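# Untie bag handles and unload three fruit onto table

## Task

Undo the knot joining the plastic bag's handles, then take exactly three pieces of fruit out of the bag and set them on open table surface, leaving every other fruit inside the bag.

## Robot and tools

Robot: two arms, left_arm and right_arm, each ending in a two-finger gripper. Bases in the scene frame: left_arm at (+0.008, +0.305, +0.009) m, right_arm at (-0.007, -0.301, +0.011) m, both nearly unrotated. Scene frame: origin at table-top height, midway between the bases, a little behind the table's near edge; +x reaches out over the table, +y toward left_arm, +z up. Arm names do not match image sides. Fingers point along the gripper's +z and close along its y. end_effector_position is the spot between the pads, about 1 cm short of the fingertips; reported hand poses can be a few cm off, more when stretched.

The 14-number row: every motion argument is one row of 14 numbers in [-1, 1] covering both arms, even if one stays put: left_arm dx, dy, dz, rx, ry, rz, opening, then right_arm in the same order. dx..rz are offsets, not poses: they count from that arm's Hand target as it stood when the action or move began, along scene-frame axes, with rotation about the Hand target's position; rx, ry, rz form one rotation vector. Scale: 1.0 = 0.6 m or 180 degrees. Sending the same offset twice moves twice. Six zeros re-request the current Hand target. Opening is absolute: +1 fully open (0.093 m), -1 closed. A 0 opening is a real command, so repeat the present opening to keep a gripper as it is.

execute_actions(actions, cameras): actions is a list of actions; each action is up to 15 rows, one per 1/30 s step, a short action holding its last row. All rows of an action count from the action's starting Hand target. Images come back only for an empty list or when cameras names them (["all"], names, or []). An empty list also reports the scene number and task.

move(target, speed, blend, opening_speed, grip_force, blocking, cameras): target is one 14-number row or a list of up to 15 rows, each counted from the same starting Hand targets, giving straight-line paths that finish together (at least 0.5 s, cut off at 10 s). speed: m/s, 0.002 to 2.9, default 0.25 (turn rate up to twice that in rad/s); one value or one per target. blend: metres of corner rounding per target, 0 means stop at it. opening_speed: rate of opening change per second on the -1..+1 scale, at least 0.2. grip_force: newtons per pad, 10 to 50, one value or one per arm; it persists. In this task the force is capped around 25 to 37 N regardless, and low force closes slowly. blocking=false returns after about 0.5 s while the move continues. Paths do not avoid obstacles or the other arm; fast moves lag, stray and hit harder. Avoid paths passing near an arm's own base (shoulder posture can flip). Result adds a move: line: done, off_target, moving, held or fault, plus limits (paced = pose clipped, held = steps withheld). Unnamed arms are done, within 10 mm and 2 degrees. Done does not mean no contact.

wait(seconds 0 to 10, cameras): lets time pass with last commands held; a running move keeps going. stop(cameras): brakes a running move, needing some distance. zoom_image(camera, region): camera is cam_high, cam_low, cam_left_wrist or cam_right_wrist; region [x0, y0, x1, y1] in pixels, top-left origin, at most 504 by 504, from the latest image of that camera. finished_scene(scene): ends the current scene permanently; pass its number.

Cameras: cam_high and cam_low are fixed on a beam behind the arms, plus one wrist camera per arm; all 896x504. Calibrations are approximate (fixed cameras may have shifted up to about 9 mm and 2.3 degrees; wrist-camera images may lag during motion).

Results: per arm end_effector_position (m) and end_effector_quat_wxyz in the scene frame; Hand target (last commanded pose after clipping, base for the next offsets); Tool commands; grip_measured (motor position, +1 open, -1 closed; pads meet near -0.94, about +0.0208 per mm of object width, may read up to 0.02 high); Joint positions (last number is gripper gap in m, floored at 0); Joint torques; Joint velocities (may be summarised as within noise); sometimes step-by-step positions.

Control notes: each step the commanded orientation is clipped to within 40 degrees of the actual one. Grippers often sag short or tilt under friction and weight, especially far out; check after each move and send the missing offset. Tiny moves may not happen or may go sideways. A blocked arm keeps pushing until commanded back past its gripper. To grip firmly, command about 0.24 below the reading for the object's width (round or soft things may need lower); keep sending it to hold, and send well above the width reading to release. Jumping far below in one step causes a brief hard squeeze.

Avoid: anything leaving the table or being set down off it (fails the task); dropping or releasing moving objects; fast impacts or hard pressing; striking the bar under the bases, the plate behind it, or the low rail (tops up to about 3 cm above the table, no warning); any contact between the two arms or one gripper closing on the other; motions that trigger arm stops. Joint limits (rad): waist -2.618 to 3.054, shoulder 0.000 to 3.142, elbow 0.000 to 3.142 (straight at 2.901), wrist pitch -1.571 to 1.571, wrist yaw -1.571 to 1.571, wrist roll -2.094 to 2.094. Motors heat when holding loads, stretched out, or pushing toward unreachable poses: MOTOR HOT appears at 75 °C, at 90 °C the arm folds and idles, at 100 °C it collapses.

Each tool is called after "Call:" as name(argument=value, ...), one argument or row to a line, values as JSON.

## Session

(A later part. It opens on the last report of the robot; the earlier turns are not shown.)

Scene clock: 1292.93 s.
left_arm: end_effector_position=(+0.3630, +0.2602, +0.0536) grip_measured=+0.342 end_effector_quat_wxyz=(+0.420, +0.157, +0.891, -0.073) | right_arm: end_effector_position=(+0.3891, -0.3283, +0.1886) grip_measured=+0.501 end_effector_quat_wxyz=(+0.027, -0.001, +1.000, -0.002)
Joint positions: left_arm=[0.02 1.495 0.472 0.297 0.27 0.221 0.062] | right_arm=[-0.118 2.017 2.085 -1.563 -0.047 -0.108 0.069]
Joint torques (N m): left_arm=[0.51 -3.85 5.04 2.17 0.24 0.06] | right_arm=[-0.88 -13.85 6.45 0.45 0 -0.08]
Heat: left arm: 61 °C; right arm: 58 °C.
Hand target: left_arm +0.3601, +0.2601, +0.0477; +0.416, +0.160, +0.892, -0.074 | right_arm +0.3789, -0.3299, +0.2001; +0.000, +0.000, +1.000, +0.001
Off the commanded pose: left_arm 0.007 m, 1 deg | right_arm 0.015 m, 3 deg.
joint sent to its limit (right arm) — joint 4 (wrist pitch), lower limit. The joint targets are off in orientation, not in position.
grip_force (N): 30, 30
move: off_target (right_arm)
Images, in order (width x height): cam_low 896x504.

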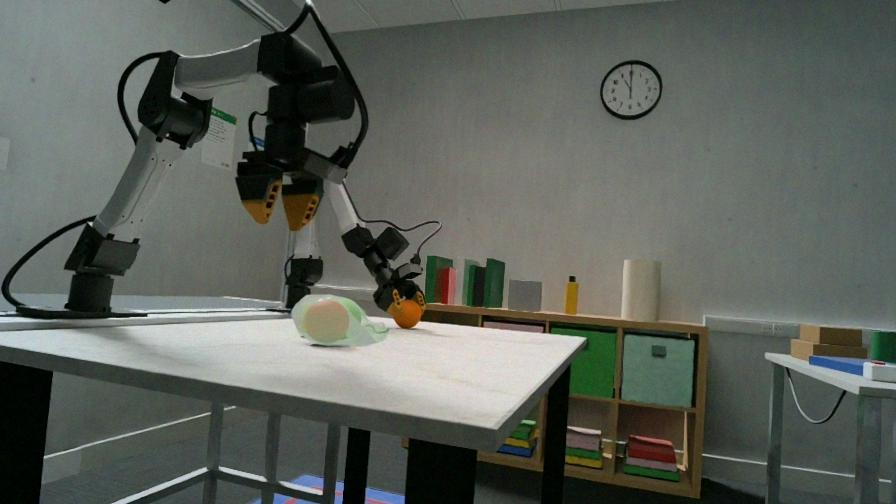

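Call:
move(
  target=[
    [0,0,-0.014,0,0,0,0.2,0,0,0,0,0,0,0.5],
    [0,0,-0.014,0,0,0,0.75,0,0,0,0,0,0,0.5],
  ],
  speed=0.03,
  opening_speed=0.3,
  cameras=["cam_low","cam_left_wrist"],
)

Call:
zoom_image(
  camera="cam_low",
  region=[360, 260, 460, 340],
)

Scene clock: 1303.43 s.
left_arm: end_effector_position=(+0.3675, +0.2595, +0.0510) grip_measured=+0.748 end_effector_quat_wxyz=(+0.432, +0.159, +0.885, -0.073) | right_arm: end_effector_position=(+0.3891, -0.3283, +0.1886) grip_measured=+0.501 end_effector_quat_wxyz=(+0.027, -0.001, +1.000, -0.002)
Joint positions: left_arm=[0.02 1.529 0.459 0.371 0.274 0.221 0.081] | right_arm=[-0.118 2.017 2.085 -1.563 -0.047 -0.108 0.069]
Joint torques (N m): left_arm=[0.54 -3.89 4.68 2.01 0.18 0.06] | right_arm=[-0.87 -13.83 6.5 0.48 -0.03 -0.08]
Heat: left arm: 57 °C; right arm: 58 °C.
Hand target: left_arm +0.3600, +0.2601, +0.0393; +0.416, +0.160, +0.892, -0.074 | right_arm +0.3789, -0.3299, +0.2001; +0.000, +0.000, +1.000, +0.001
Off the commanded pose: left_arm 0.014 m, 2 deg | right_arm 0.015 m, 3 deg.
joint sent to its limit (right arm) — joint 4 (wrist pitch), lower limit. The joint targets are off in orientation, not in position.
grip_force (N): 30, 30
move: off_target (left_arm, right_arm); target 2's new opening was sent with left_arm's hand 0.015 m and 2 deg from that target
camera_calibration:
cam_left_wrist: T_world_to_cam=[[-0.350866, -0.936375, -0.00971052, 0.371609], [-0.829596, 0.315632, -0.460593, 0.286184], [0.434353, -0.153551, -0.887558, 0.014536], [0, 0, 0, 1]] pos_world=[0.361489, 0.259869, 0.148325]
Images, in order (width x height): cam_low 896x504, cam_left_wrist 896x504.

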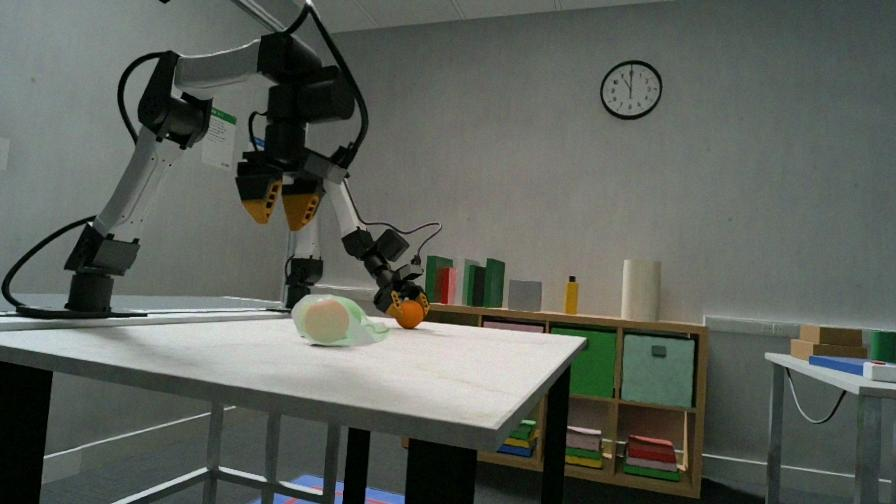

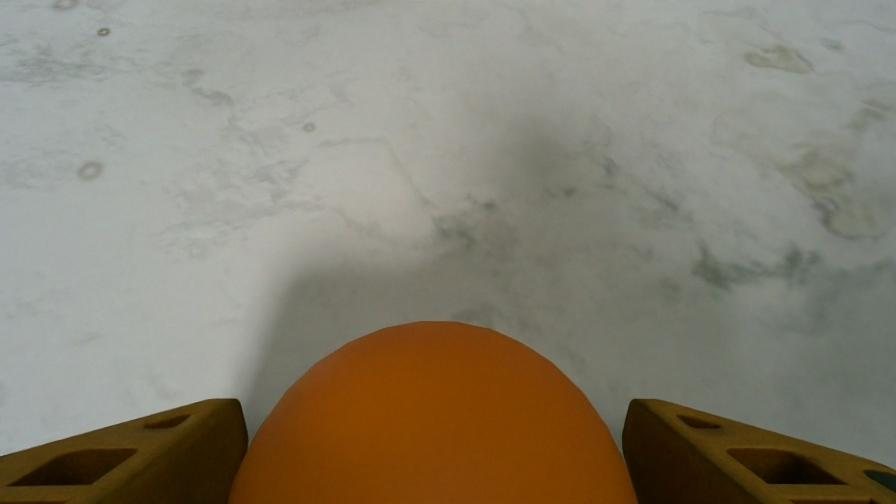

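Scaled by 5.040 from the camera's 896x504 image, which has a finer 1280x720 frame.

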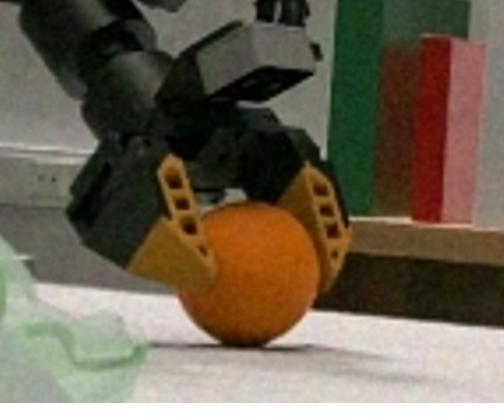

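Call:
move(
  target=[
    [0,0,0,0,0,0,1,0,0,0,0,0,0,0.5],
    [-0.105,0.034,0.105,0,0,0,1,0,0,0,0,0,0,0.5],
    [-0.2,0.034,0.2,0,0,0,1,0,0,0,0,0,0,0.5],
  ],
  speed=[0.03,0.08,0.2],
  blend=[0,0.03,0],
  cameras=["cam_high"],
)

Call:
zoom_image(
  camera="cam_high",
  region=[380, 170, 620, 290],
)

Scene clock: 1323.33 s.
left_arm: end_effector_position=(+0.2411, +0.2808, +0.1539) grip_measured=+1.000 end_effector_quat_wxyz=(+0.416, +0.156, +0.893, -0.073) | right_arm: end_effector_position=(+0.3891, -0.3283, +0.1886) grip_measured=+0.501 end_effector_quat_wxyz=(+0.027, -0.001, +1.000, -0.002)
Joint positions: left_arm=[0.206 0.669 0.535 -0.648 0.405 0.357 0.093] | right_arm=[-0.118 2.017 2.085 -1.563 -0.047 -0.108 0.069]
Joint torques (N m): left_arm=[0.75 -0.57 8.98 1.72 0.33 0.06] | right_arm=[-0.7 -13.81 6.52 0.47 0 -0.07]
Heat: left arm: 53 °C; right arm: 58 °C.
Hand target: left_arm +0.2400, +0.2806, +0.1593; +0.416, +0.160, +0.892, -0.074 | right_arm +0.3789, -0.3299, +0.2001; +0.000, +0.000, +1.000, +0.001
Off the commanded pose: left_arm 0.005 m, 0 deg | right_arm 0.015 m, 3 deg.
joint sent to its limit (right arm) — joint 4 (wrist pitch), lower limit. The joint targets are off in orientation, not in position.
grip_force (N): 30, 30
move: off_target (right_arm)
Images, in order (width x height): cam_high 896x504.

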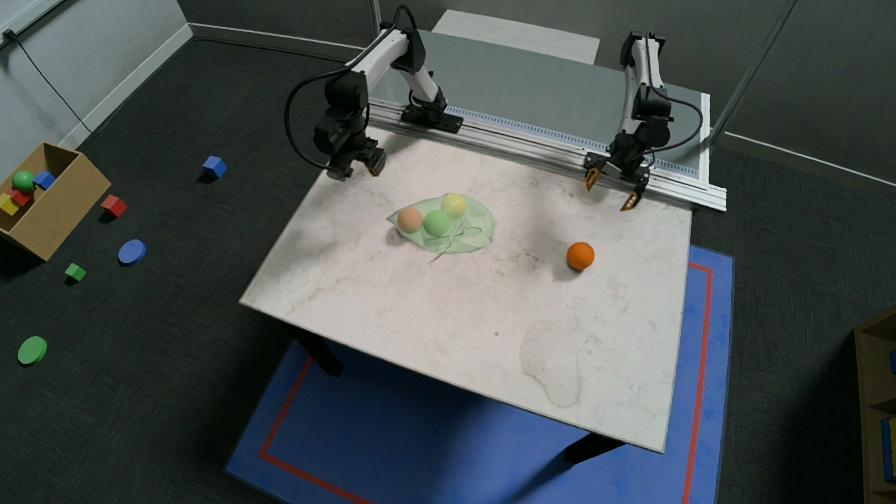

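Scaled by 2.100 from the camera's 896x504 image, which has a finer 1280x720 frame.

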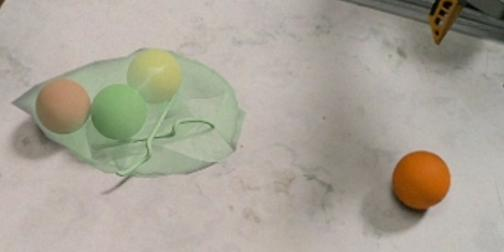

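Call:
move(
  target=[0,0,0,0,0,0,1,-0.148,0.4,0.042,0,-0.222,0,0.5],
  speed=0.25,
  cameras=["cam_right_wrist"],
)

Call:
zoom_image(
  camera="cam_right_wrist",
  region=[250, 0, 754, 400],
)

Scene clock: 1343.40 s.
left_arm: end_effector_position=(+0.2411, +0.2808, +0.1539) grip_measured=+1.000 end_effector_quat_wxyz=(+0.416, +0.156, +0.893, -0.073) | right_arm: end_effector_position=(+0.2906, -0.0883, +0.2251) grip_measured=+0.501 end_effector_quat_wxyz=(+0.335, -0.006, +0.942, +0.001)
Joint positions: left_arm=[0.206 0.669 0.535 -0.648 0.405 0.358 0.093] | right_arm=[0.816 1.423 1.369 -0.962 0.469 0.692 0.069]
Joint torques (N m): left_arm=[0.7 -0.55 9.03 1.75 0.31 0.08] | right_arm=[0.13 -6.79 7.54 1.82 0.44 0.1]
Heat: left arm: 50 °C; right arm: 58 °C.
Hand target: left_arm +0.2401, +0.2806, +0.1593; +0.416, +0.160, +0.892, -0.074 | right_arm +0.2902, -0.0899, +0.2253; +0.342, -0.001, +0.940, +0.000
Off the commanded pose: left_arm 0.006 m, 0 deg | right_arm 0.002 m, 1 deg.
grip_force (N): 30, 30
move: done
camera_calibration:
cam_right_wrist: T_world_to_cam=[[0.0183673, -0.999799, 0.00800061, -0.0955541], [-0.965505, -0.0198149, -0.259631, 0.376983], [0.259738, -0.0029559, -0.965675, 0.227485], [0, 0, 0, 1]] pos_world=[0.306647, -0.0873926, 0.318317]
Images, in order (width x height): cam_right_wrist 896x504.

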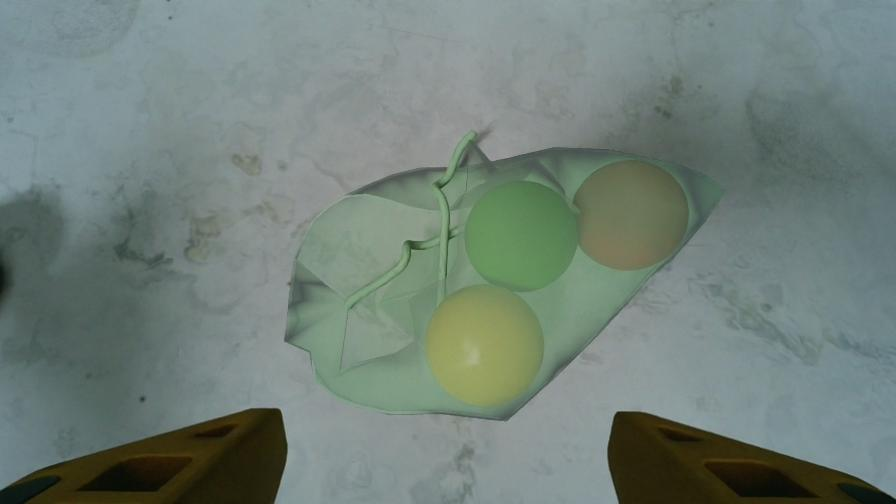

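Scaled by 1.000.

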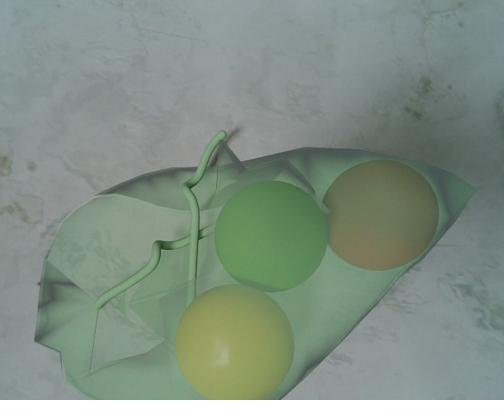

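Call:
zoom_image(
  camera="cam_right_wrist",
  region=[270, 110, 520, 310],
)

Call:
zoom_image(
  camera="cam_right_wrist",
  region=[400, 120, 750, 430],
)

Scaled by 2.016 from the camera's 896x504 image, which has a finer 1280x720 frame.

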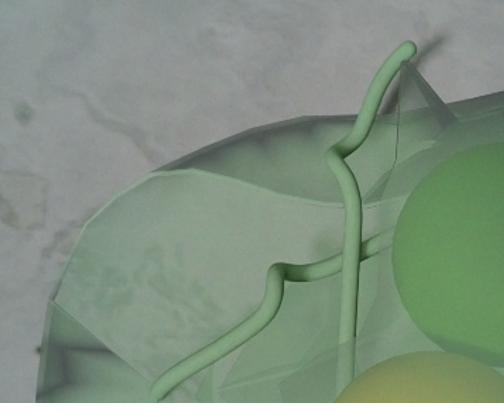

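Scaled by 1.440 from the camera's 896x504 image, which has a finer 1280x720 frame.

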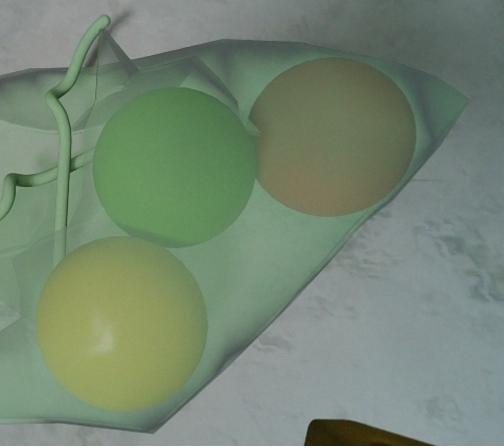

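Call:
move(
  target=[0.267,-0.317,0,0,0,-0.361,1,0,0,0,0,0,0,0.5],
  speed=0.25,
  cameras=["cam_left_wrist"],
)

Call:
zoom_image(
  camera="cam_left_wrist",
  region=[250, 0, 700, 400],
)

Scene clock: 1385.30 s.
left_arm: end_effector_position=(+0.3987, +0.0922, +0.1611) grip_measured=+1.000 end_effector_quat_wxyz=(+0.316, +0.612, +0.669, -0.282) | right_arm: end_effector_position=(+0.2906, -0.0883, +0.2251) grip_measured=+0.501 end_effector_quat_wxyz=(+0.335, -0.005, +0.942, +0.001)
Joint positions: left_arm=[-0.194 1.932 1.559 -0.846 0.826 1.108 0.093] | right_arm=[0.816 1.423 1.369 -0.962 0.469 0.693 0.069]
Joint torques (N m): left_arm=[0.14 -7.05 8.53 0.91 0.61 0.08] | right_arm=[0.14 -6.65 7.54 1.81 0.43 0.08]
Heat: left arm: 46 °C; right arm: 52 °C.
Hand target: left_arm +0.4001, +0.0903, +0.1593; +0.311, +0.614, +0.667, -0.286 | right_arm +0.2901, -0.0898, +0.2253; +0.342, -0.001, +0.940, +0.000
Off the commanded pose: left_arm 0.003 m, 1 deg | right_arm 0.002 m, 1 deg.
grip_force (N): 30, 30
move: done
camera_calibration:
cam_left_wrist: T_world_to_cam=[[-0.996313, -0.0852278, -0.00984277, 0.405825], [-0.0727245, 0.899826, -0.430145, 0.0550001], [0.0455171, -0.427843, -0.902706, 0.255695], [0, 0, 0, 1]] pos_world=[0.39669, 0.0944944, 0.25847]
Images, in order (width x height): cam_left_wrist 896x504.

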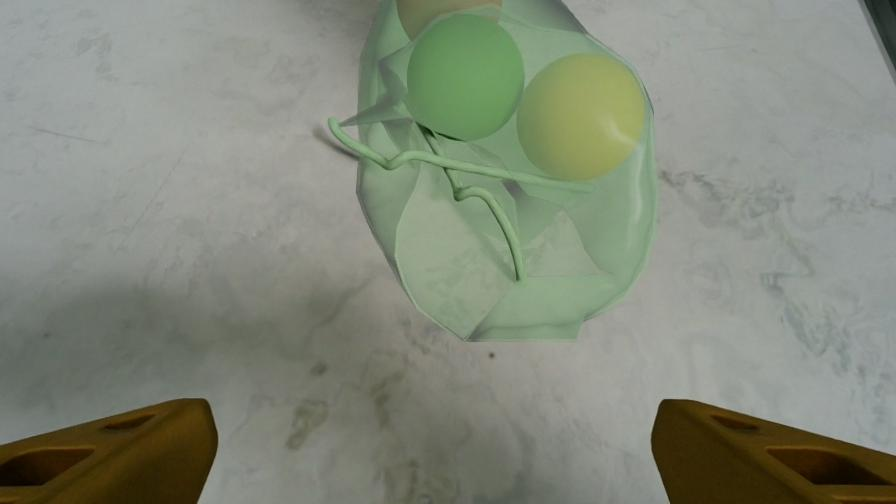

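Scaled by 1.120 from the camera's 896x504 image, which has a finer 1280x720 frame.

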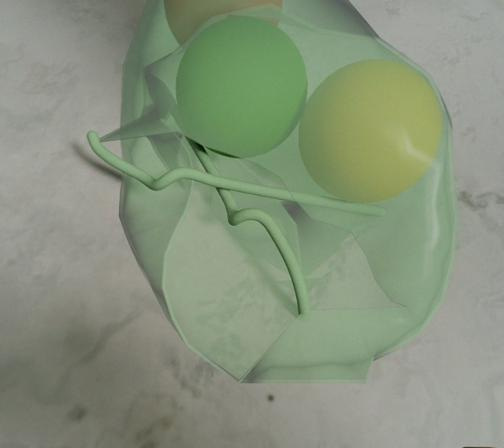

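Call:
move(
  target=[-0.1,0.12,0,0,0,0,1,0.2955,-0.0185,-0.2088,0.0639,0.2159,-0.1764,-0.4],
  speed=0.2,
  cameras=["cam_right_wrist"],
)

Scene clock: 1416.30 s.
left_arm: end_effector_position=(+0.3463, +0.1608, +0.1555) grip_measured=+1.000 end_effector_quat_wxyz=(+0.310, +0.614, +0.668, -0.285) | right_arm: end_effector_position=(+0.4674, -0.0987, +0.1007) grip_measured=-0.399 end_effector_quat_wxyz=(+0.045, +0.276, +0.960, +0.030)
Joint positions: left_arm=[-0.023 1.768 1.342 -1.002 0.868 1.373 0.093] | right_arm=[0.383 2.563 2.699 -1.558 -0.021 0.955 0.026]
Joint torques (N m): left_arm=[0.75 -8.84 5.23 0.5 0.66 0.08] | right_arm=[-0.79 -12.21 11.08 0.49 -0.04 0.09]
Heat: left arm: 52 °C; right arm: 52 °C.
Hand target: left_arm +0.3401, +0.1623, +0.1593; +0.311, +0.614, +0.667, -0.286 | right_arm +0.4675, -0.1011, +0.1001; +0.000, +0.285, +0.959, +0.000
Off the commanded pose: left_arm 0.007 m, 0 deg | right_arm 0.002 m, 6 deg.
joint sent to its limit (right arm) — joint 4 (wrist pitch), lower limit. The joint targets are off in orientation, not in position.
grip_force (N): 30, 30
move: off_target (right_arm)
camera_calibration:
cam_right_wrist: T_world_to_cam=[[-0.519798, -0.850356, -0.0818829, 0.167088], [-0.816308, 0.466139, 0.34111, 0.433037], [-0.251896, 0.24415, -0.93645, 0.322005], [0, 0, 0, 1]] pos_world=[0.521455, -0.138389, 0.167511]
Images, in order (width x height): cam_right_wrist 896x504.

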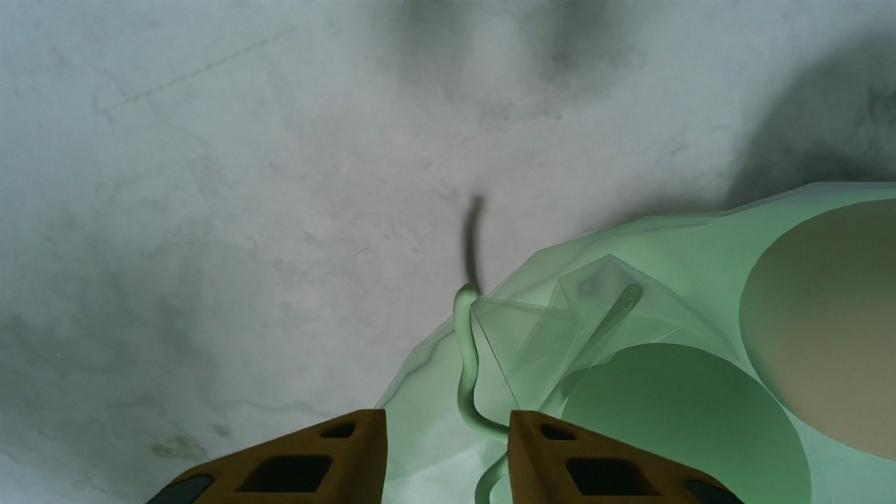

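Call:
move(
  target=[0,0,0,0,0,0,1,-0.01,0.0035,-0.125,0,0,0,-0.4],
  speed=0.1,
  cameras=["cam_right_wrist"],
)

Scene clock: 1441.20 s.
left_arm: end_effector_position=(+0.3463, +0.1608, +0.1555) grip_measured=+1.000 end_effector_quat_wxyz=(+0.310, +0.614, +0.668, -0.285) | right_arm: end_effector_position=(+0.4632, -0.1007, +0.0369) grip_measured=-0.399 end_effector_quat_wxyz=(+0.009, +0.282, +0.960, +0.002)
Joint positions: left_arm=[-0.023 1.768 1.342 -1.002 0.868 1.373 0.093] | right_arm=[0.386 2.599 2.514 -1.428 -0.021 0.966 0.026]
Joint torques (N m): left_arm=[0.69 -8.77 5.23 0.54 0.66 0.09] | right_arm=[-0.06 -12.37 7.31 0.68 -0.01 0.11]
Heat: left arm: 56 °C; right arm: 54 °C.
Hand target: left_arm +0.3402, +0.1623, +0.1593; +0.311, +0.614, +0.666, -0.286 | right_arm +0.4615, -0.0989, +0.0251; +0.000, +0.285, +0.959, +0.000
Off the commanded pose: left_arm 0.007 m, 0 deg | right_arm 0.012 m, 1 deg.
grip_force (N): 30, 30
move: off_target (right_arm)
camera_calibration:
cam_right_wrist: T_world_to_cam=[[-0.532406, -0.846432, -0.00982674, 0.161544], [-0.780685, 0.486497, 0.392241, 0.435873], [-0.327224, 0.216503, -0.91981, 0.293186], [0, 0, 0, 1]] pos_world=[0.522224, -0.138791, 0.100296]
Images, in order (width x height): cam_right_wrist 896x504.

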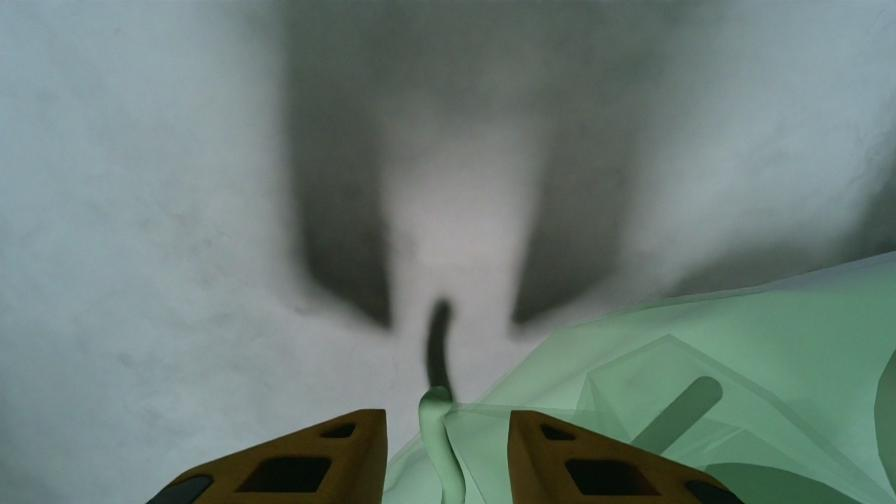

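Call:
move(
  target=[
    [0,0,0,0,0,0,1,0.004,-0.003,-0.014,0,0,0,-0.4],
    [0,0,0,0,0,0,1,0.004,-0.003,-0.014,0,0,0,-1],
  ],
  speed=0.06,
  cameras=["cam_right_wrist"],
)

Scene clock: 1451.43 s.
left_arm: end_effector_position=(+0.3463, +0.1608, +0.1555) grip_measured=+1.000 end_effector_quat_wxyz=(+0.310, +0.614, +0.668, -0.285) | right_arm: end_effector_position=(+0.4665, -0.0994, +0.0337) grip_measured=-0.987 end_effector_quat_wxyz=(+0.015, +0.281, +0.959, +0.006)
Joint positions: left_arm=[-0.023 1.768 1.342 -1.002 0.868 1.373 0.093] | right_arm=[0.386 2.599 2.501 -1.401 -0.021 0.966 0]
Joint torques (N m): left_arm=[0.72 -8.77 5.27 0.53 0.66 0.08] | right_arm=[-0.44 -11.69 6.71 0.75 -0.01 0.06]
Heat: left arm: 57 °C; right arm: 54 °C.
Hand target: left_arm +0.3402, +0.1623, +0.1593; +0.311, +0.614, +0.666, -0.286 | right_arm +0.4639, -0.1007, +0.0167; +0.000, +0.285, +0.959, +0.000
Off the commanded pose: left_arm 0.007 m, 0 deg | right_arm 0.017 m, 2 deg.
grip_force (N): 30, 30
move: off_target (right_arm); target 2's new opening was sent with right_arm's hand 0.017 m and 2 deg from that target
camera_calibration:
cam_right_wrist: T_world_to_cam=[[-0.531879, -0.846567, -0.0206997, 0.16452], [-0.785642, 0.484183, 0.385141, 0.441421], [-0.316025, 0.221111, -0.922626, 0.286451], [0, 0, 0, 1]] pos_world=[0.524829, -0.137789, 0.0976835]
Images, in order (width x height): cam_right_wrist 896x504.

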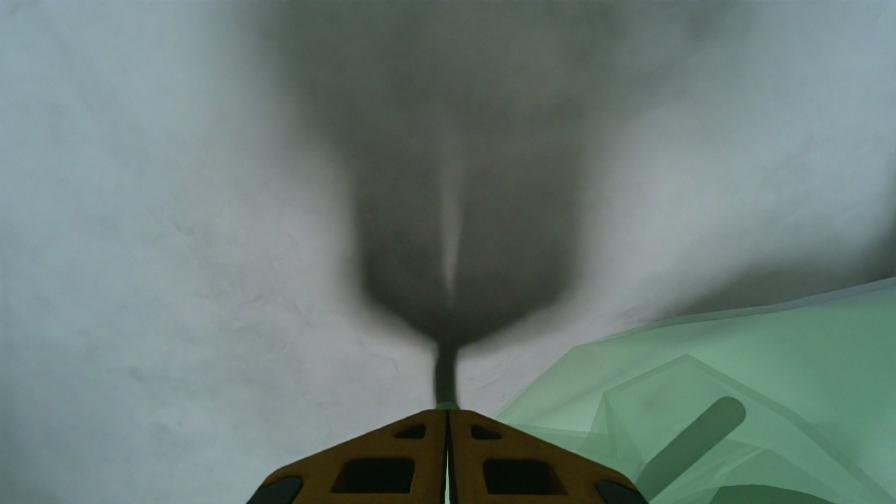

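Call:
move(
  target=[
    [0,0,0,0,0,0,1,0,0,0.015,0,0,0,-0.4],
    [0,0,0,0,0,0,1,-0.004,-0.002,-0.014,0,0,0,-0.4],
  ],
  speed=0.06,
  cameras=["cam_right_wrist"],
)

Scene clock: 1460.27 s.
left_arm: end_effector_position=(+0.3463, +0.1608, +0.1555) grip_measured=+1.000 end_effector_quat_wxyz=(+0.310, +0.614, +0.668, -0.285) | right_arm: end_effector_position=(+0.4639, -0.1009, +0.0206) grip_measured=-0.401 end_effector_quat_wxyz=(+0.008, +0.282, +0.960, +0.001)
Joint positions: left_arm=[-0.023 1.768 1.342 -1.002 0.868 1.373 0.093] | right_arm=[0.386 2.599 2.449 -1.366 -0.021 0.966 0.026]
Joint torques (N m): left_arm=[0.72 -8.81 5.26 0.53 0.68 0.09] | right_arm=[-0.39 -13.68 4.4 0.91 -0.03 0.04]
Heat: left arm: 58 °C; right arm: 53 °C.
Hand target: left_arm +0.3402, +0.1623, +0.1593; +0.311, +0.614, +0.666, -0.286 | right_arm +0.4614, -0.1020, +0.0084; +0.000, +0.285, +0.959, +0.000
Off the commanded pose: left_arm 0.007 m, 0 deg | right_arm 0.013 m, 1 deg.
grip_force (N): 30, 30
move: off_target (right_arm)
camera_calibration:
cam_right_wrist: T_world_to_cam=[[-0.532442, -0.846435, -0.00730139, 0.161636], [-0.779561, 0.486978, 0.393875, 0.442475], [-0.329834, 0.215408, -0.919135, 0.279609], [0, 0, 0, 1]] pos_world=[0.523223, -0.138891, 0.0838989]
Images, in order (width x height): cam_right_wrist 896x504.

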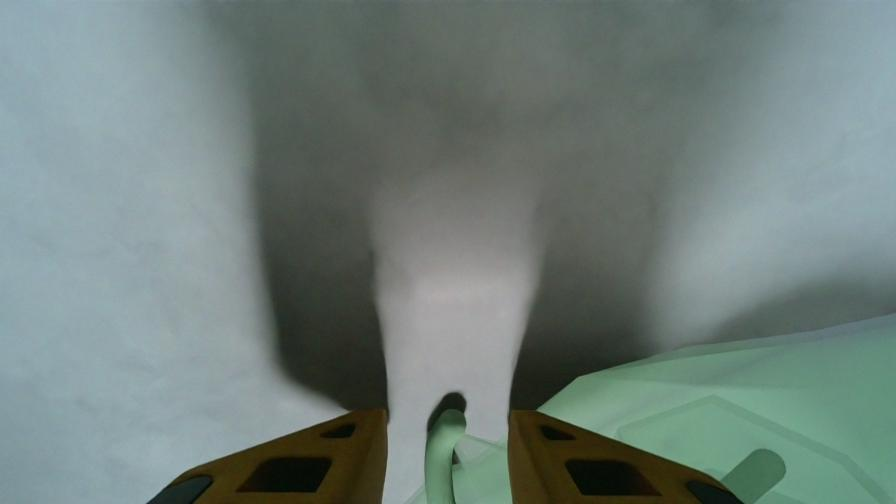

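Call:
move(
  target=[0,0,0,0,0,0,1,0,0,0.0,0,0,0,-1],
  cameras=["cam_right_wrist"],
)

Scene clock: 1468.17 s.
left_arm: end_effector_position=(+0.3463, +0.1608, +0.1555) grip_measured=+1.000 end_effector_quat_wxyz=(+0.310, +0.614, +0.668, -0.285) | right_arm: end_effector_position=(+0.4652, -0.1002, +0.0179) grip_measured=-0.967 end_effector_quat_wxyz=(+0.010, +0.281, +0.960, +0.004)
Joint positions: left_arm=[-0.023 1.768 1.342 -1.002 0.868 1.373 0.093] | right_arm=[0.386 2.599 2.439 -1.349 -0.023 0.966 0]
Joint torques (N m): left_arm=[0.77 -8.81 5.2 0.53 0.68 0.09] | right_arm=[-0.25 -13.78 5.35 0.74 -0.05 0.06]
Heat: left arm: 58 °C; right arm: 53 °C.
Hand target: left_arm +0.3402, +0.1623, +0.1593; +0.311, +0.614, +0.666, -0.286 | right_arm +0.4615, -0.1020, +0.0084; +0.000, +0.285, +0.959, +0.000
Off the commanded pose: left_arm 0.007 m, 0 deg | right_arm 0.010 m, 1 deg.
grip_force (N): 30, 30
move: done
camera_calibration:
cam_right_wrist: T_world_to_cam=[[-0.532316, -0.846448, -0.0128725, 0.16296], [-0.781446, 0.485476, 0.391988, 0.444972], [-0.325548, 0.218721, -0.91988, 0.275711], [0, 0, 0, 1]] pos_world=[0.524225, -0.13839, 0.0812952]
Images, in order (width x height): cam_right_wrist 896x504.

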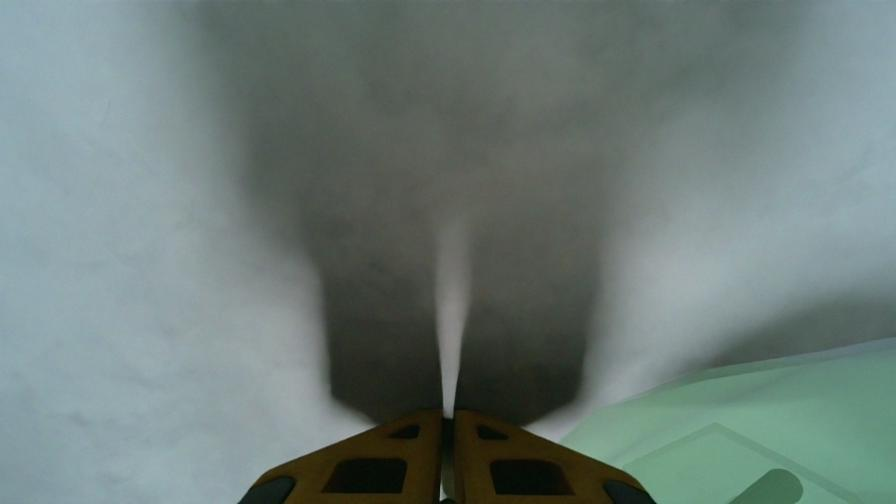

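Call:
move(
  target=[0,0,0,0,0,0,1,-0.02,-0.06,0.17,0,0,0,-1],
  speed=0.08,
  cameras=["cam_right_wrist","cam_high","cam_left_wrist"],
)

Call:
zoom_image(
  camera="cam_high",
  region=[370, 150, 530, 280],
)

Scene clock: 1476.13 s.
left_arm: end_effector_position=(+0.3463, +0.1608, +0.1555) grip_measured=+1.000 end_effector_quat_wxyz=(+0.310, +0.614, +0.668, -0.285) | right_arm: end_effector_position=(+0.4499, -0.1339, +0.0864) grip_measured=-0.968 end_effector_quat_wxyz=(-0.001, +0.284, +0.959, -0.003)
Joint positions: left_arm=[-0.023 1.768 1.342 -1.002 0.868 1.373 0.093] | right_arm=[0.327 2.499 2.518 -1.558 -0.028 0.912 0]
Joint torques (N m): left_arm=[0.66 -8.72 5.23 0.52 0.67 0.07] | right_arm=[-1.1 -17.44 9.26 0.31 0.01 -0.06]
Heat: left arm: 58 °C; right arm: 53 °C.
Hand target: left_arm +0.3402, +0.1623, +0.1593; +0.311, +0.614, +0.666, -0.286 | right_arm +0.4495, -0.1379, +0.1103; +0.000, +0.285, +0.959, +0.000
Off the commanded pose: left_arm 0.007 m, 0 deg | right_arm 0.024 m, 0 deg.
joint sent to its limit (right arm) — joint 4 (wrist pitch), lower limit. The joint targets still meet the commanded pose.
grip_force (N): 30, 30
move: off_target (right_arm)
camera_calibration:
cam_left_wrist: T_world_to_cam=[[-0.997102, -0.0760727, -0.0000700521, 0.356721], [-0.0687939, 0.90209, -0.426029, -0.0152675], [0.0324723, -0.424789, -0.90471, 0.28667], [0, 0, 0, 1]] pos_world=[0.345328, 0.162684, 0.252874]
cam_right_wrist: T_world_to_cam=[[-0.536502, -0.843871, 0.00691907, 0.127624], [-0.768921, 0.492197, 0.408047, 0.4164], [-0.347745, 0.213598, -0.912935, 0.349879], [0, 0, 0, 1]] pos_world=[0.510318, -0.171986, 0.148623]
Images, in order (width x height): cam_high 896x504, cam_left_wrist 896x504, cam_right_wrist 896x504.

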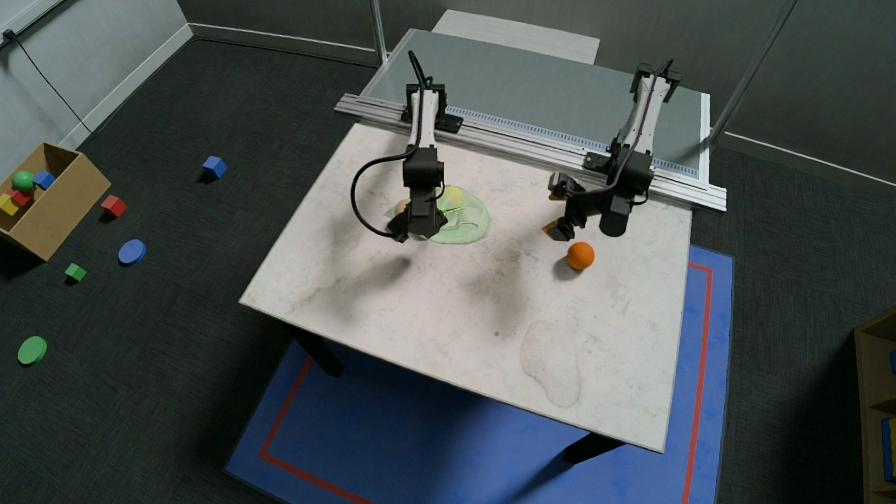

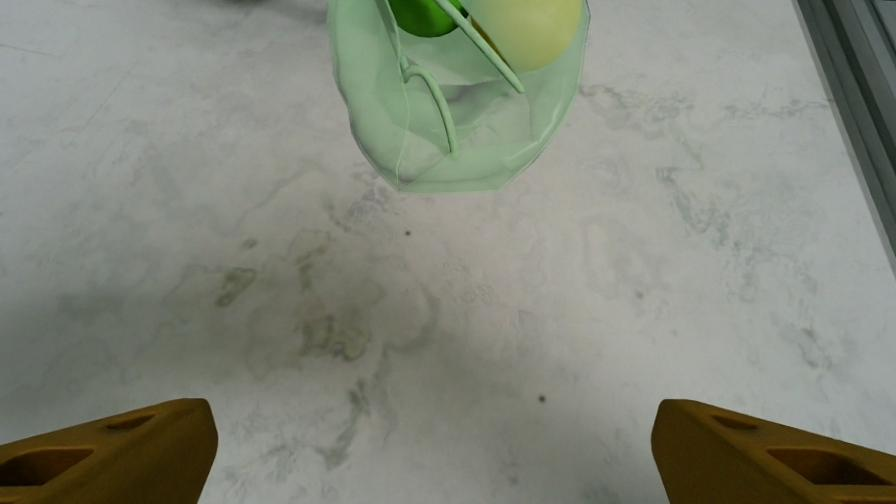

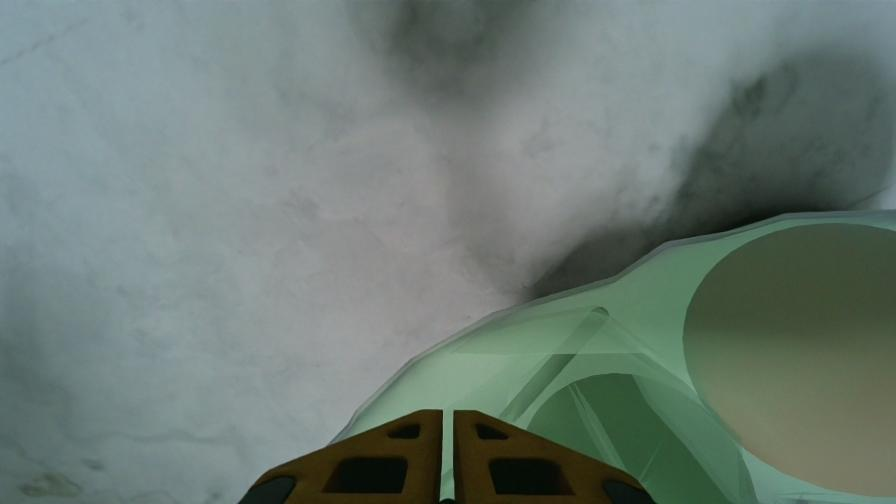

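Scaled by 3.150 from the camera's 896x504 image, which has a finer 1280x720 frame.

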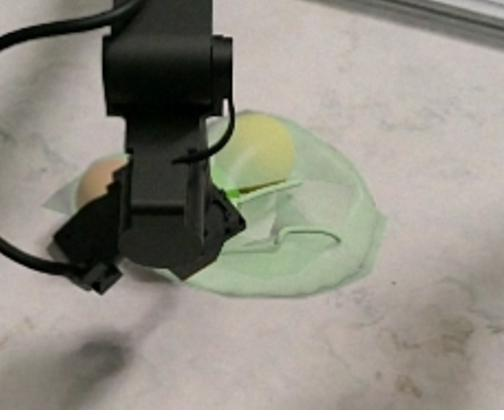

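Call:
move(
  target=[0.1,-0.17,0,0,0,0,1,-0.04,-0.10,0.03,0,0,0,-1],
  speed=0.08,
  cameras=["cam_right_wrist","cam_high","cam_left_wrist"],
)

Call:
zoom_image(
  camera="cam_left_wrist",
  region=[250, 0, 700, 400],
)

Scene clock: 1486.57 s.
left_arm: end_effector_position=(+0.3921, +0.0612, +0.1618) grip_measured=+1.000 end_effector_quat_wxyz=(+0.310, +0.615, +0.662, -0.294) | right_arm: end_effector_position=(+0.4247, -0.1956, +0.1120) grip_measured=-0.968 end_effector_quat_wxyz=(-0.017, +0.284, +0.959, -0.015)
Joint positions: left_arm=[-0.268 1.943 1.567 -0.799 0.823 1.03 0.093] | right_arm=[0.212 2.296 2.247 -1.532 -0.028 0.796 0]
Joint torques (N m): left_arm=[0.23 -7.28 8.61 1.26 0.39 -0.12] | right_arm=[-0.85 -16.72 6.39 0.63 -0.04 -0.12]
Heat: left arm: 58 °C; right arm: 55 °C.
Hand target: left_arm +0.4002, +0.0603, +0.1593; +0.311, +0.614, +0.667, -0.286 | right_arm +0.4254, -0.1979, +0.1282; +0.000, +0.285, +0.959, +0.000
Off the commanded pose: left_arm 0.008 m, 1 deg | right_arm 0.016 m, 3 deg.
grip_force (N): 30, 30
move: off_target (right_arm)
camera_calibration:
cam_left_wrist: T_world_to_cam=[[-0.998052, -0.06193, 0.00756622, 0.393148], [-0.0589444, 0.896219, -0.439679, 0.079037], [0.0204483, -0.439268, -0.898123, 0.253168], [0, 0, 0, 1]] pos_world=[0.391864, 0.0647218, 0.259152]
cam_right_wrist: T_world_to_cam=[[-0.536197, -0.843272, 0.0372118, 0.0585416], [-0.752876, 0.497722, 0.430639, 0.408643], [-0.381667, 0.202892, -0.901757, 0.388708], [0, 0, 0, 1]] pos_world=[0.487405, -0.23289, 0.172364]
Images, in order (width x height): cam_high 896x504, cam_left_wrist 896x504, cam_right_wrist 896x504.

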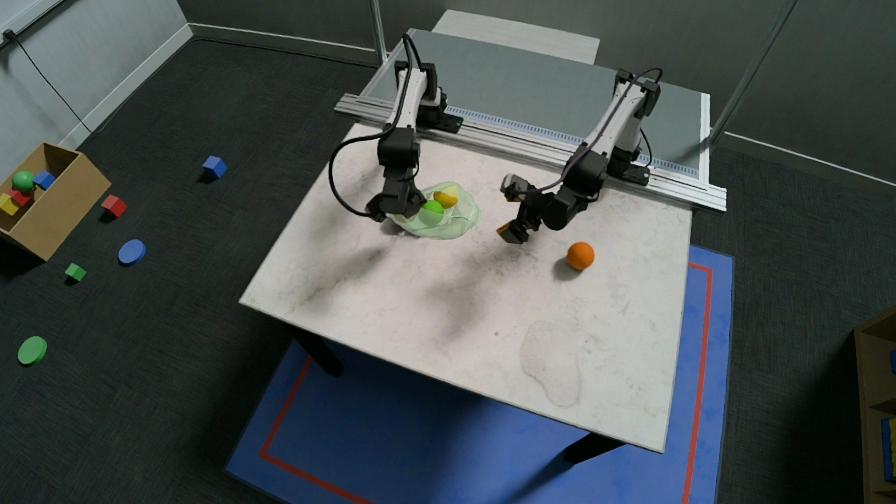

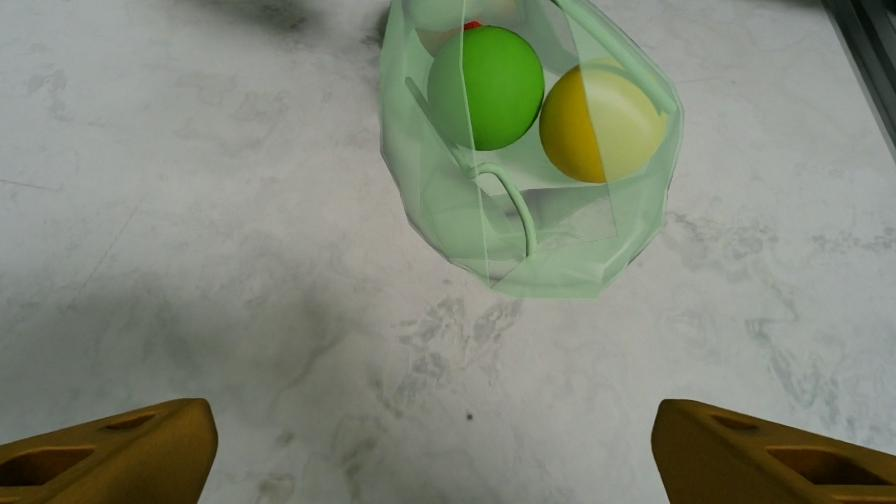

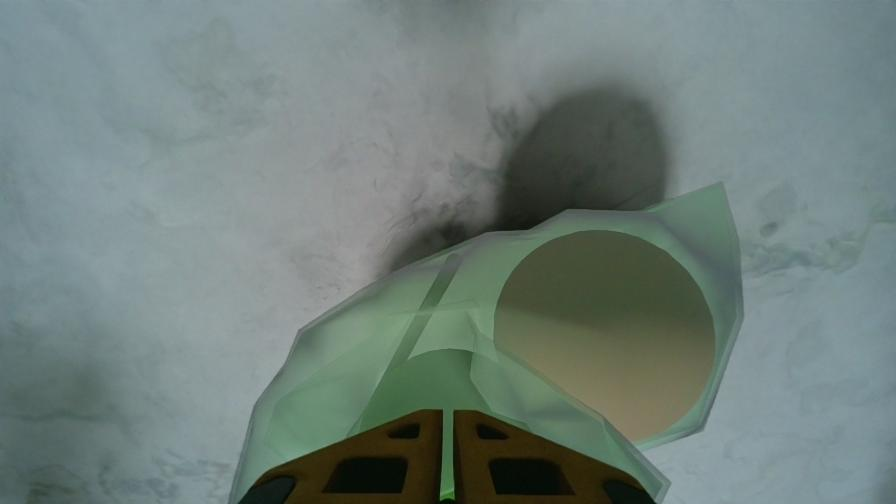

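Scaled by 1.120 from the camera's 896x504 image, which has a finer 1280x720 frame.

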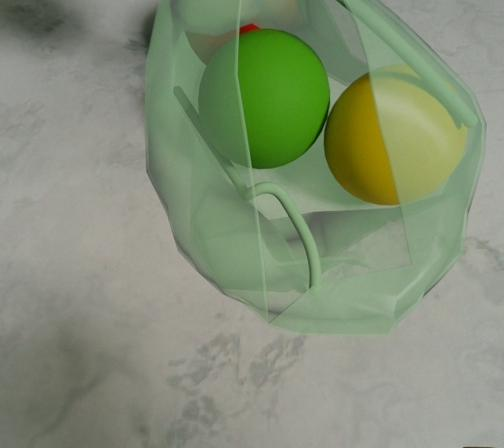

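Call:
move(
  target=[
    [-0.092,-0.1733,-0.13,0,0,0,-1,0,0,0,0,0,0,-1],
    [-0.092,-0.2638,-0.2205,0,0,0,-1,0,0,0,0,0,0,-1],
  ],
  speed=[0.15,0.08],
  grip_force=50,
  cameras=["cam_left_wrist"],
)

Scene clock: 1533.17 s.
left_arm: end_effector_position=(+0.3399, -0.0973, +0.0363) grip_measured=-0.979 end_effector_quat_wxyz=(+0.316, +0.619, +0.656, -0.295) | right_arm: end_effector_position=(+0.4248, -0.1955, +0.1120) grip_measured=-0.968 end_effector_quat_wxyz=(-0.017, +0.284, +0.959, -0.014)
Joint positions: left_arm=[-0.674 2.163 1.314 -0.008 0.611 0.58 0] | right_arm=[0.212 2.296 2.247 -1.531 -0.028 0.795 0]
Joint torques (N m): left_arm=[0.24 -7.86 7.82 1.72 0.12 -0.15] | right_arm=[-0.91 -16.64 6.35 0.59 -0.03 -0.07]
Heat: left arm: 57 °C; right arm: 57 °C.
Hand target: left_arm +0.3450, -0.0980, +0.0271; +0.311, +0.614, +0.666, -0.286 | right_arm +0.4255, -0.1979, +0.1282; +0.000, +0.285, +0.959, +0.000
Off the commanded pose: left_arm 0.011 m, 2 deg | right_arm 0.016 m, 3 deg.
move: off_target (left_arm, right_arm)
camera_calibration:
cam_left_wrist: T_world_to_cam=[[-0.998605, -0.0525209, -0.00535196, 0.333703], [-0.0445284, 0.892398, -0.449046, 0.15803], [0.0283604, -0.448182, -0.893492, 0.0681513], [0, 0, 0, 1]] pos_world=[0.338342, -0.092955, 0.133641]
Images, in order (width x height): cam_left_wrist 896x504.

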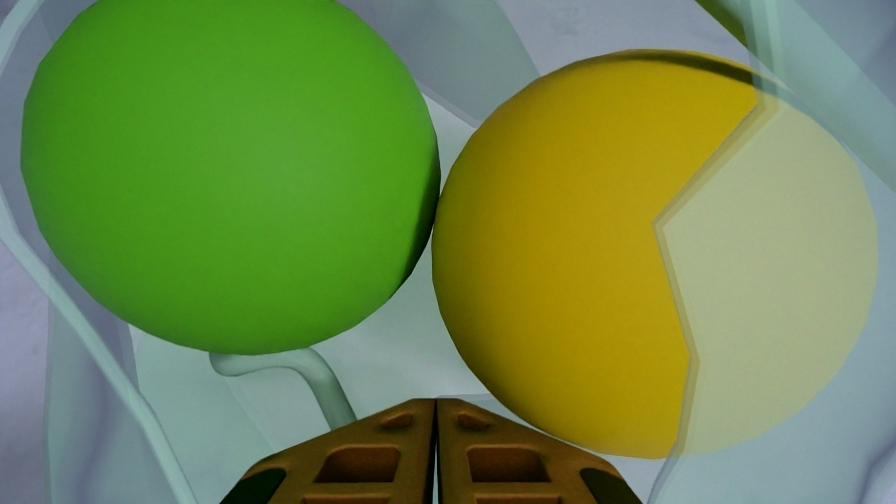

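Call:
move(
  target=[
    [0.07,0.01,0.008,0,0,0,-1,0,0,0,0,0,0,-1],
    [0.07,0.01,0.008,0,0,0,0.85,0,0,0,0,0,0,-1],
  ],
  speed=0.06,
  opening_speed=0.8,
  cameras=["cam_left_wrist"],
)

Scene clock: 1550.30 s.
left_arm: end_effector_position=(+0.3851, -0.0929, +0.0390) grip_measured=+0.848 end_effector_quat_wxyz=(+0.320, +0.613, +0.664, -0.285) | right_arm: end_effector_position=(+0.4249, -0.1954, +0.1120) grip_measured=-0.968 end_effector_quat_wxyz=(-0.017, +0.284, +0.959, -0.014)
Joint positions: left_arm=[-0.611 2.255 1.495 -0.122 0.624 0.624 0.086] | right_arm=[0.212 2.296 2.247 -1.531 -0.029 0.795 0]
Joint torques (N m): left_arm=[0.69 -8.75 8.4 1.51 0.46 0.09] | right_arm=[-0.87 -16.75 6.56 0.55 -0.02 -0.08]
Heat: left arm: 56 °C; right arm: 58 °C.
Hand target: left_arm +0.3871, -0.0919, +0.0319; +0.311, +0.614, +0.667, -0.286 | right_arm +0.4255, -0.1979, +0.1282; +0.000, +0.285, +0.959, +0.000
Off the commanded pose: left_arm 0.007 m, 1 deg | right_arm 0.016 m, 3 deg.
move: off_target (right_arm)
camera_calibration:
cam_left_wrist: T_world_to_cam=[[-0.996754, -0.0791263, -0.0148814, 0.37629], [-0.0644807, 0.895199, -0.440978, 0.164898], [0.0482147, -0.438586, -0.897395, 0.0646752], [0, 0, 0, 1]] pos_world=[0.382583, -0.0894763, 0.136355]
Images, in order (width x height): cam_left_wrist 896x504.

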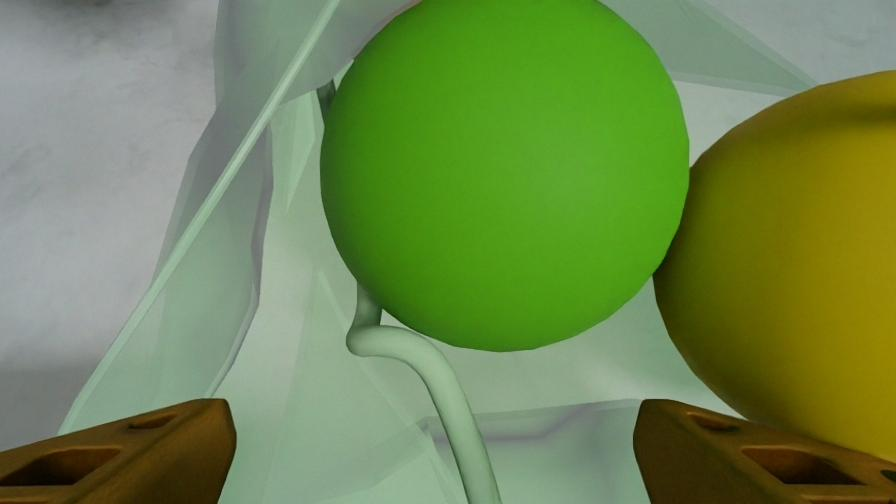

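Call:
move(
  target=[
    [-0.0167,-0.096,0.0235,0,0,0,0.85,0,0,0,0,0,0,-1],
    [-0.0167,-0.096,0.0235,0,0,0,0.2,0,0,0,0,0,0,-1],
  ],
  speed=0.06,
  grip_force=[30,50],
  cameras=["cam_left_wrist","cam_high"],
)

Scene clock: 1579.90 s.
left_arm: end_effector_position=(+0.3734, -0.1501, +0.0550) grip_measured=+0.346 end_effector_quat_wxyz=(+0.322, +0.619, +0.655, -0.292) | right_arm: end_effector_position=(+0.4249, -0.1954, +0.1120) grip_measured=-0.968 end_effector_quat_wxyz=(-0.017, +0.284, +0.959, -0.014)
Joint positions: left_arm=[-0.716 2.322 1.667 -0.172 0.577 0.543 0.062] | right_arm=[0.212 2.296 2.247 -1.531 -0.029 0.795 0]
Joint torques (N m): left_arm=[0.35 -9.4 8.83 1.6 0.19 -0.11] | right_arm=[-0.9 -16.72 6.39 0.55 -0.04 -0.11]
Heat: left arm: 56 °C; right arm: 59 °C.
Hand target: left_arm +0.3769, -0.1496, +0.0458; +0.311, +0.614, +0.666, -0.286 | right_arm +0.4254, -0.1979, +0.1282; +0.000, +0.285, +0.959, +0.000
Off the commanded pose: left_arm 0.010 m, 2 deg | right_arm 0.016 m, 3 deg.
grip_force (N): 30, 50
move: off_target (right_arm)
camera_calibration:
cam_left_wrist: T_world_to_cam=[[-0.998254, -0.0566869, -0.0166274, 0.364346], [-0.043065, 0.890962, -0.452031, 0.214369], [0.0404386, -0.450525, -0.891847, 0.0552554], [0, 0, 0, 1]] pos_world=[0.370707, -0.145447, 0.152239]
Images, in order (width x height): cam_high 896x504, cam_left_wrist 896x504.

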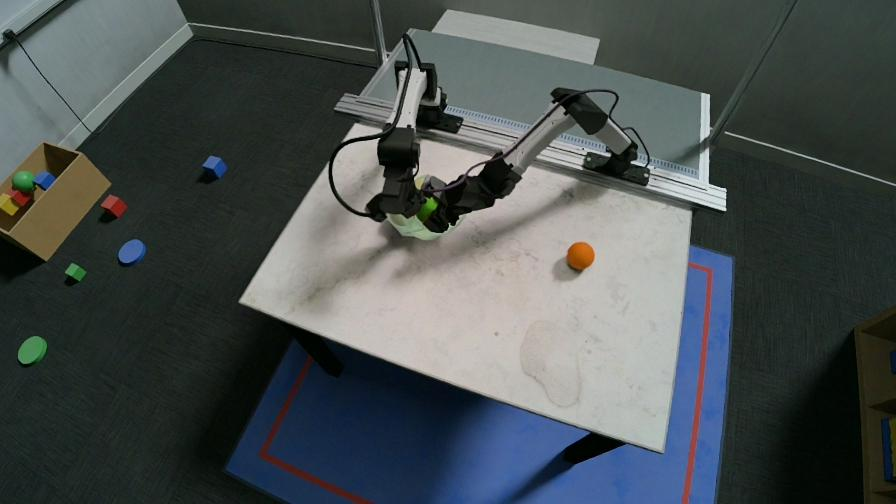

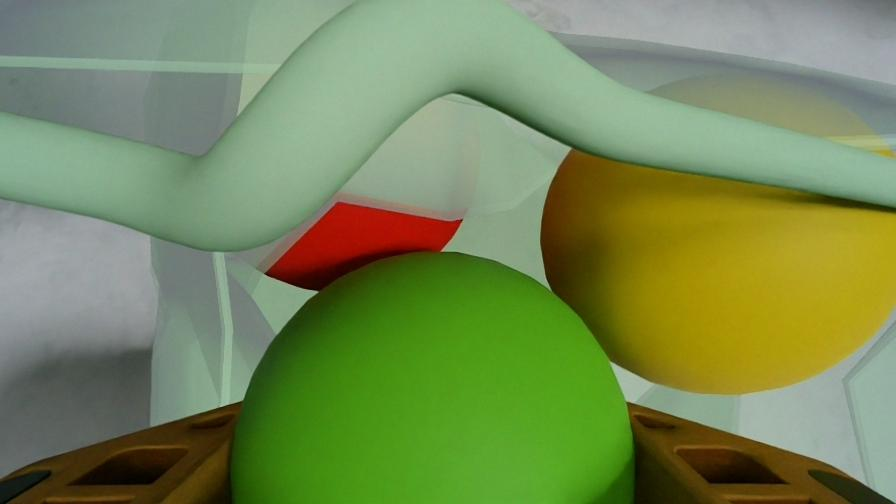

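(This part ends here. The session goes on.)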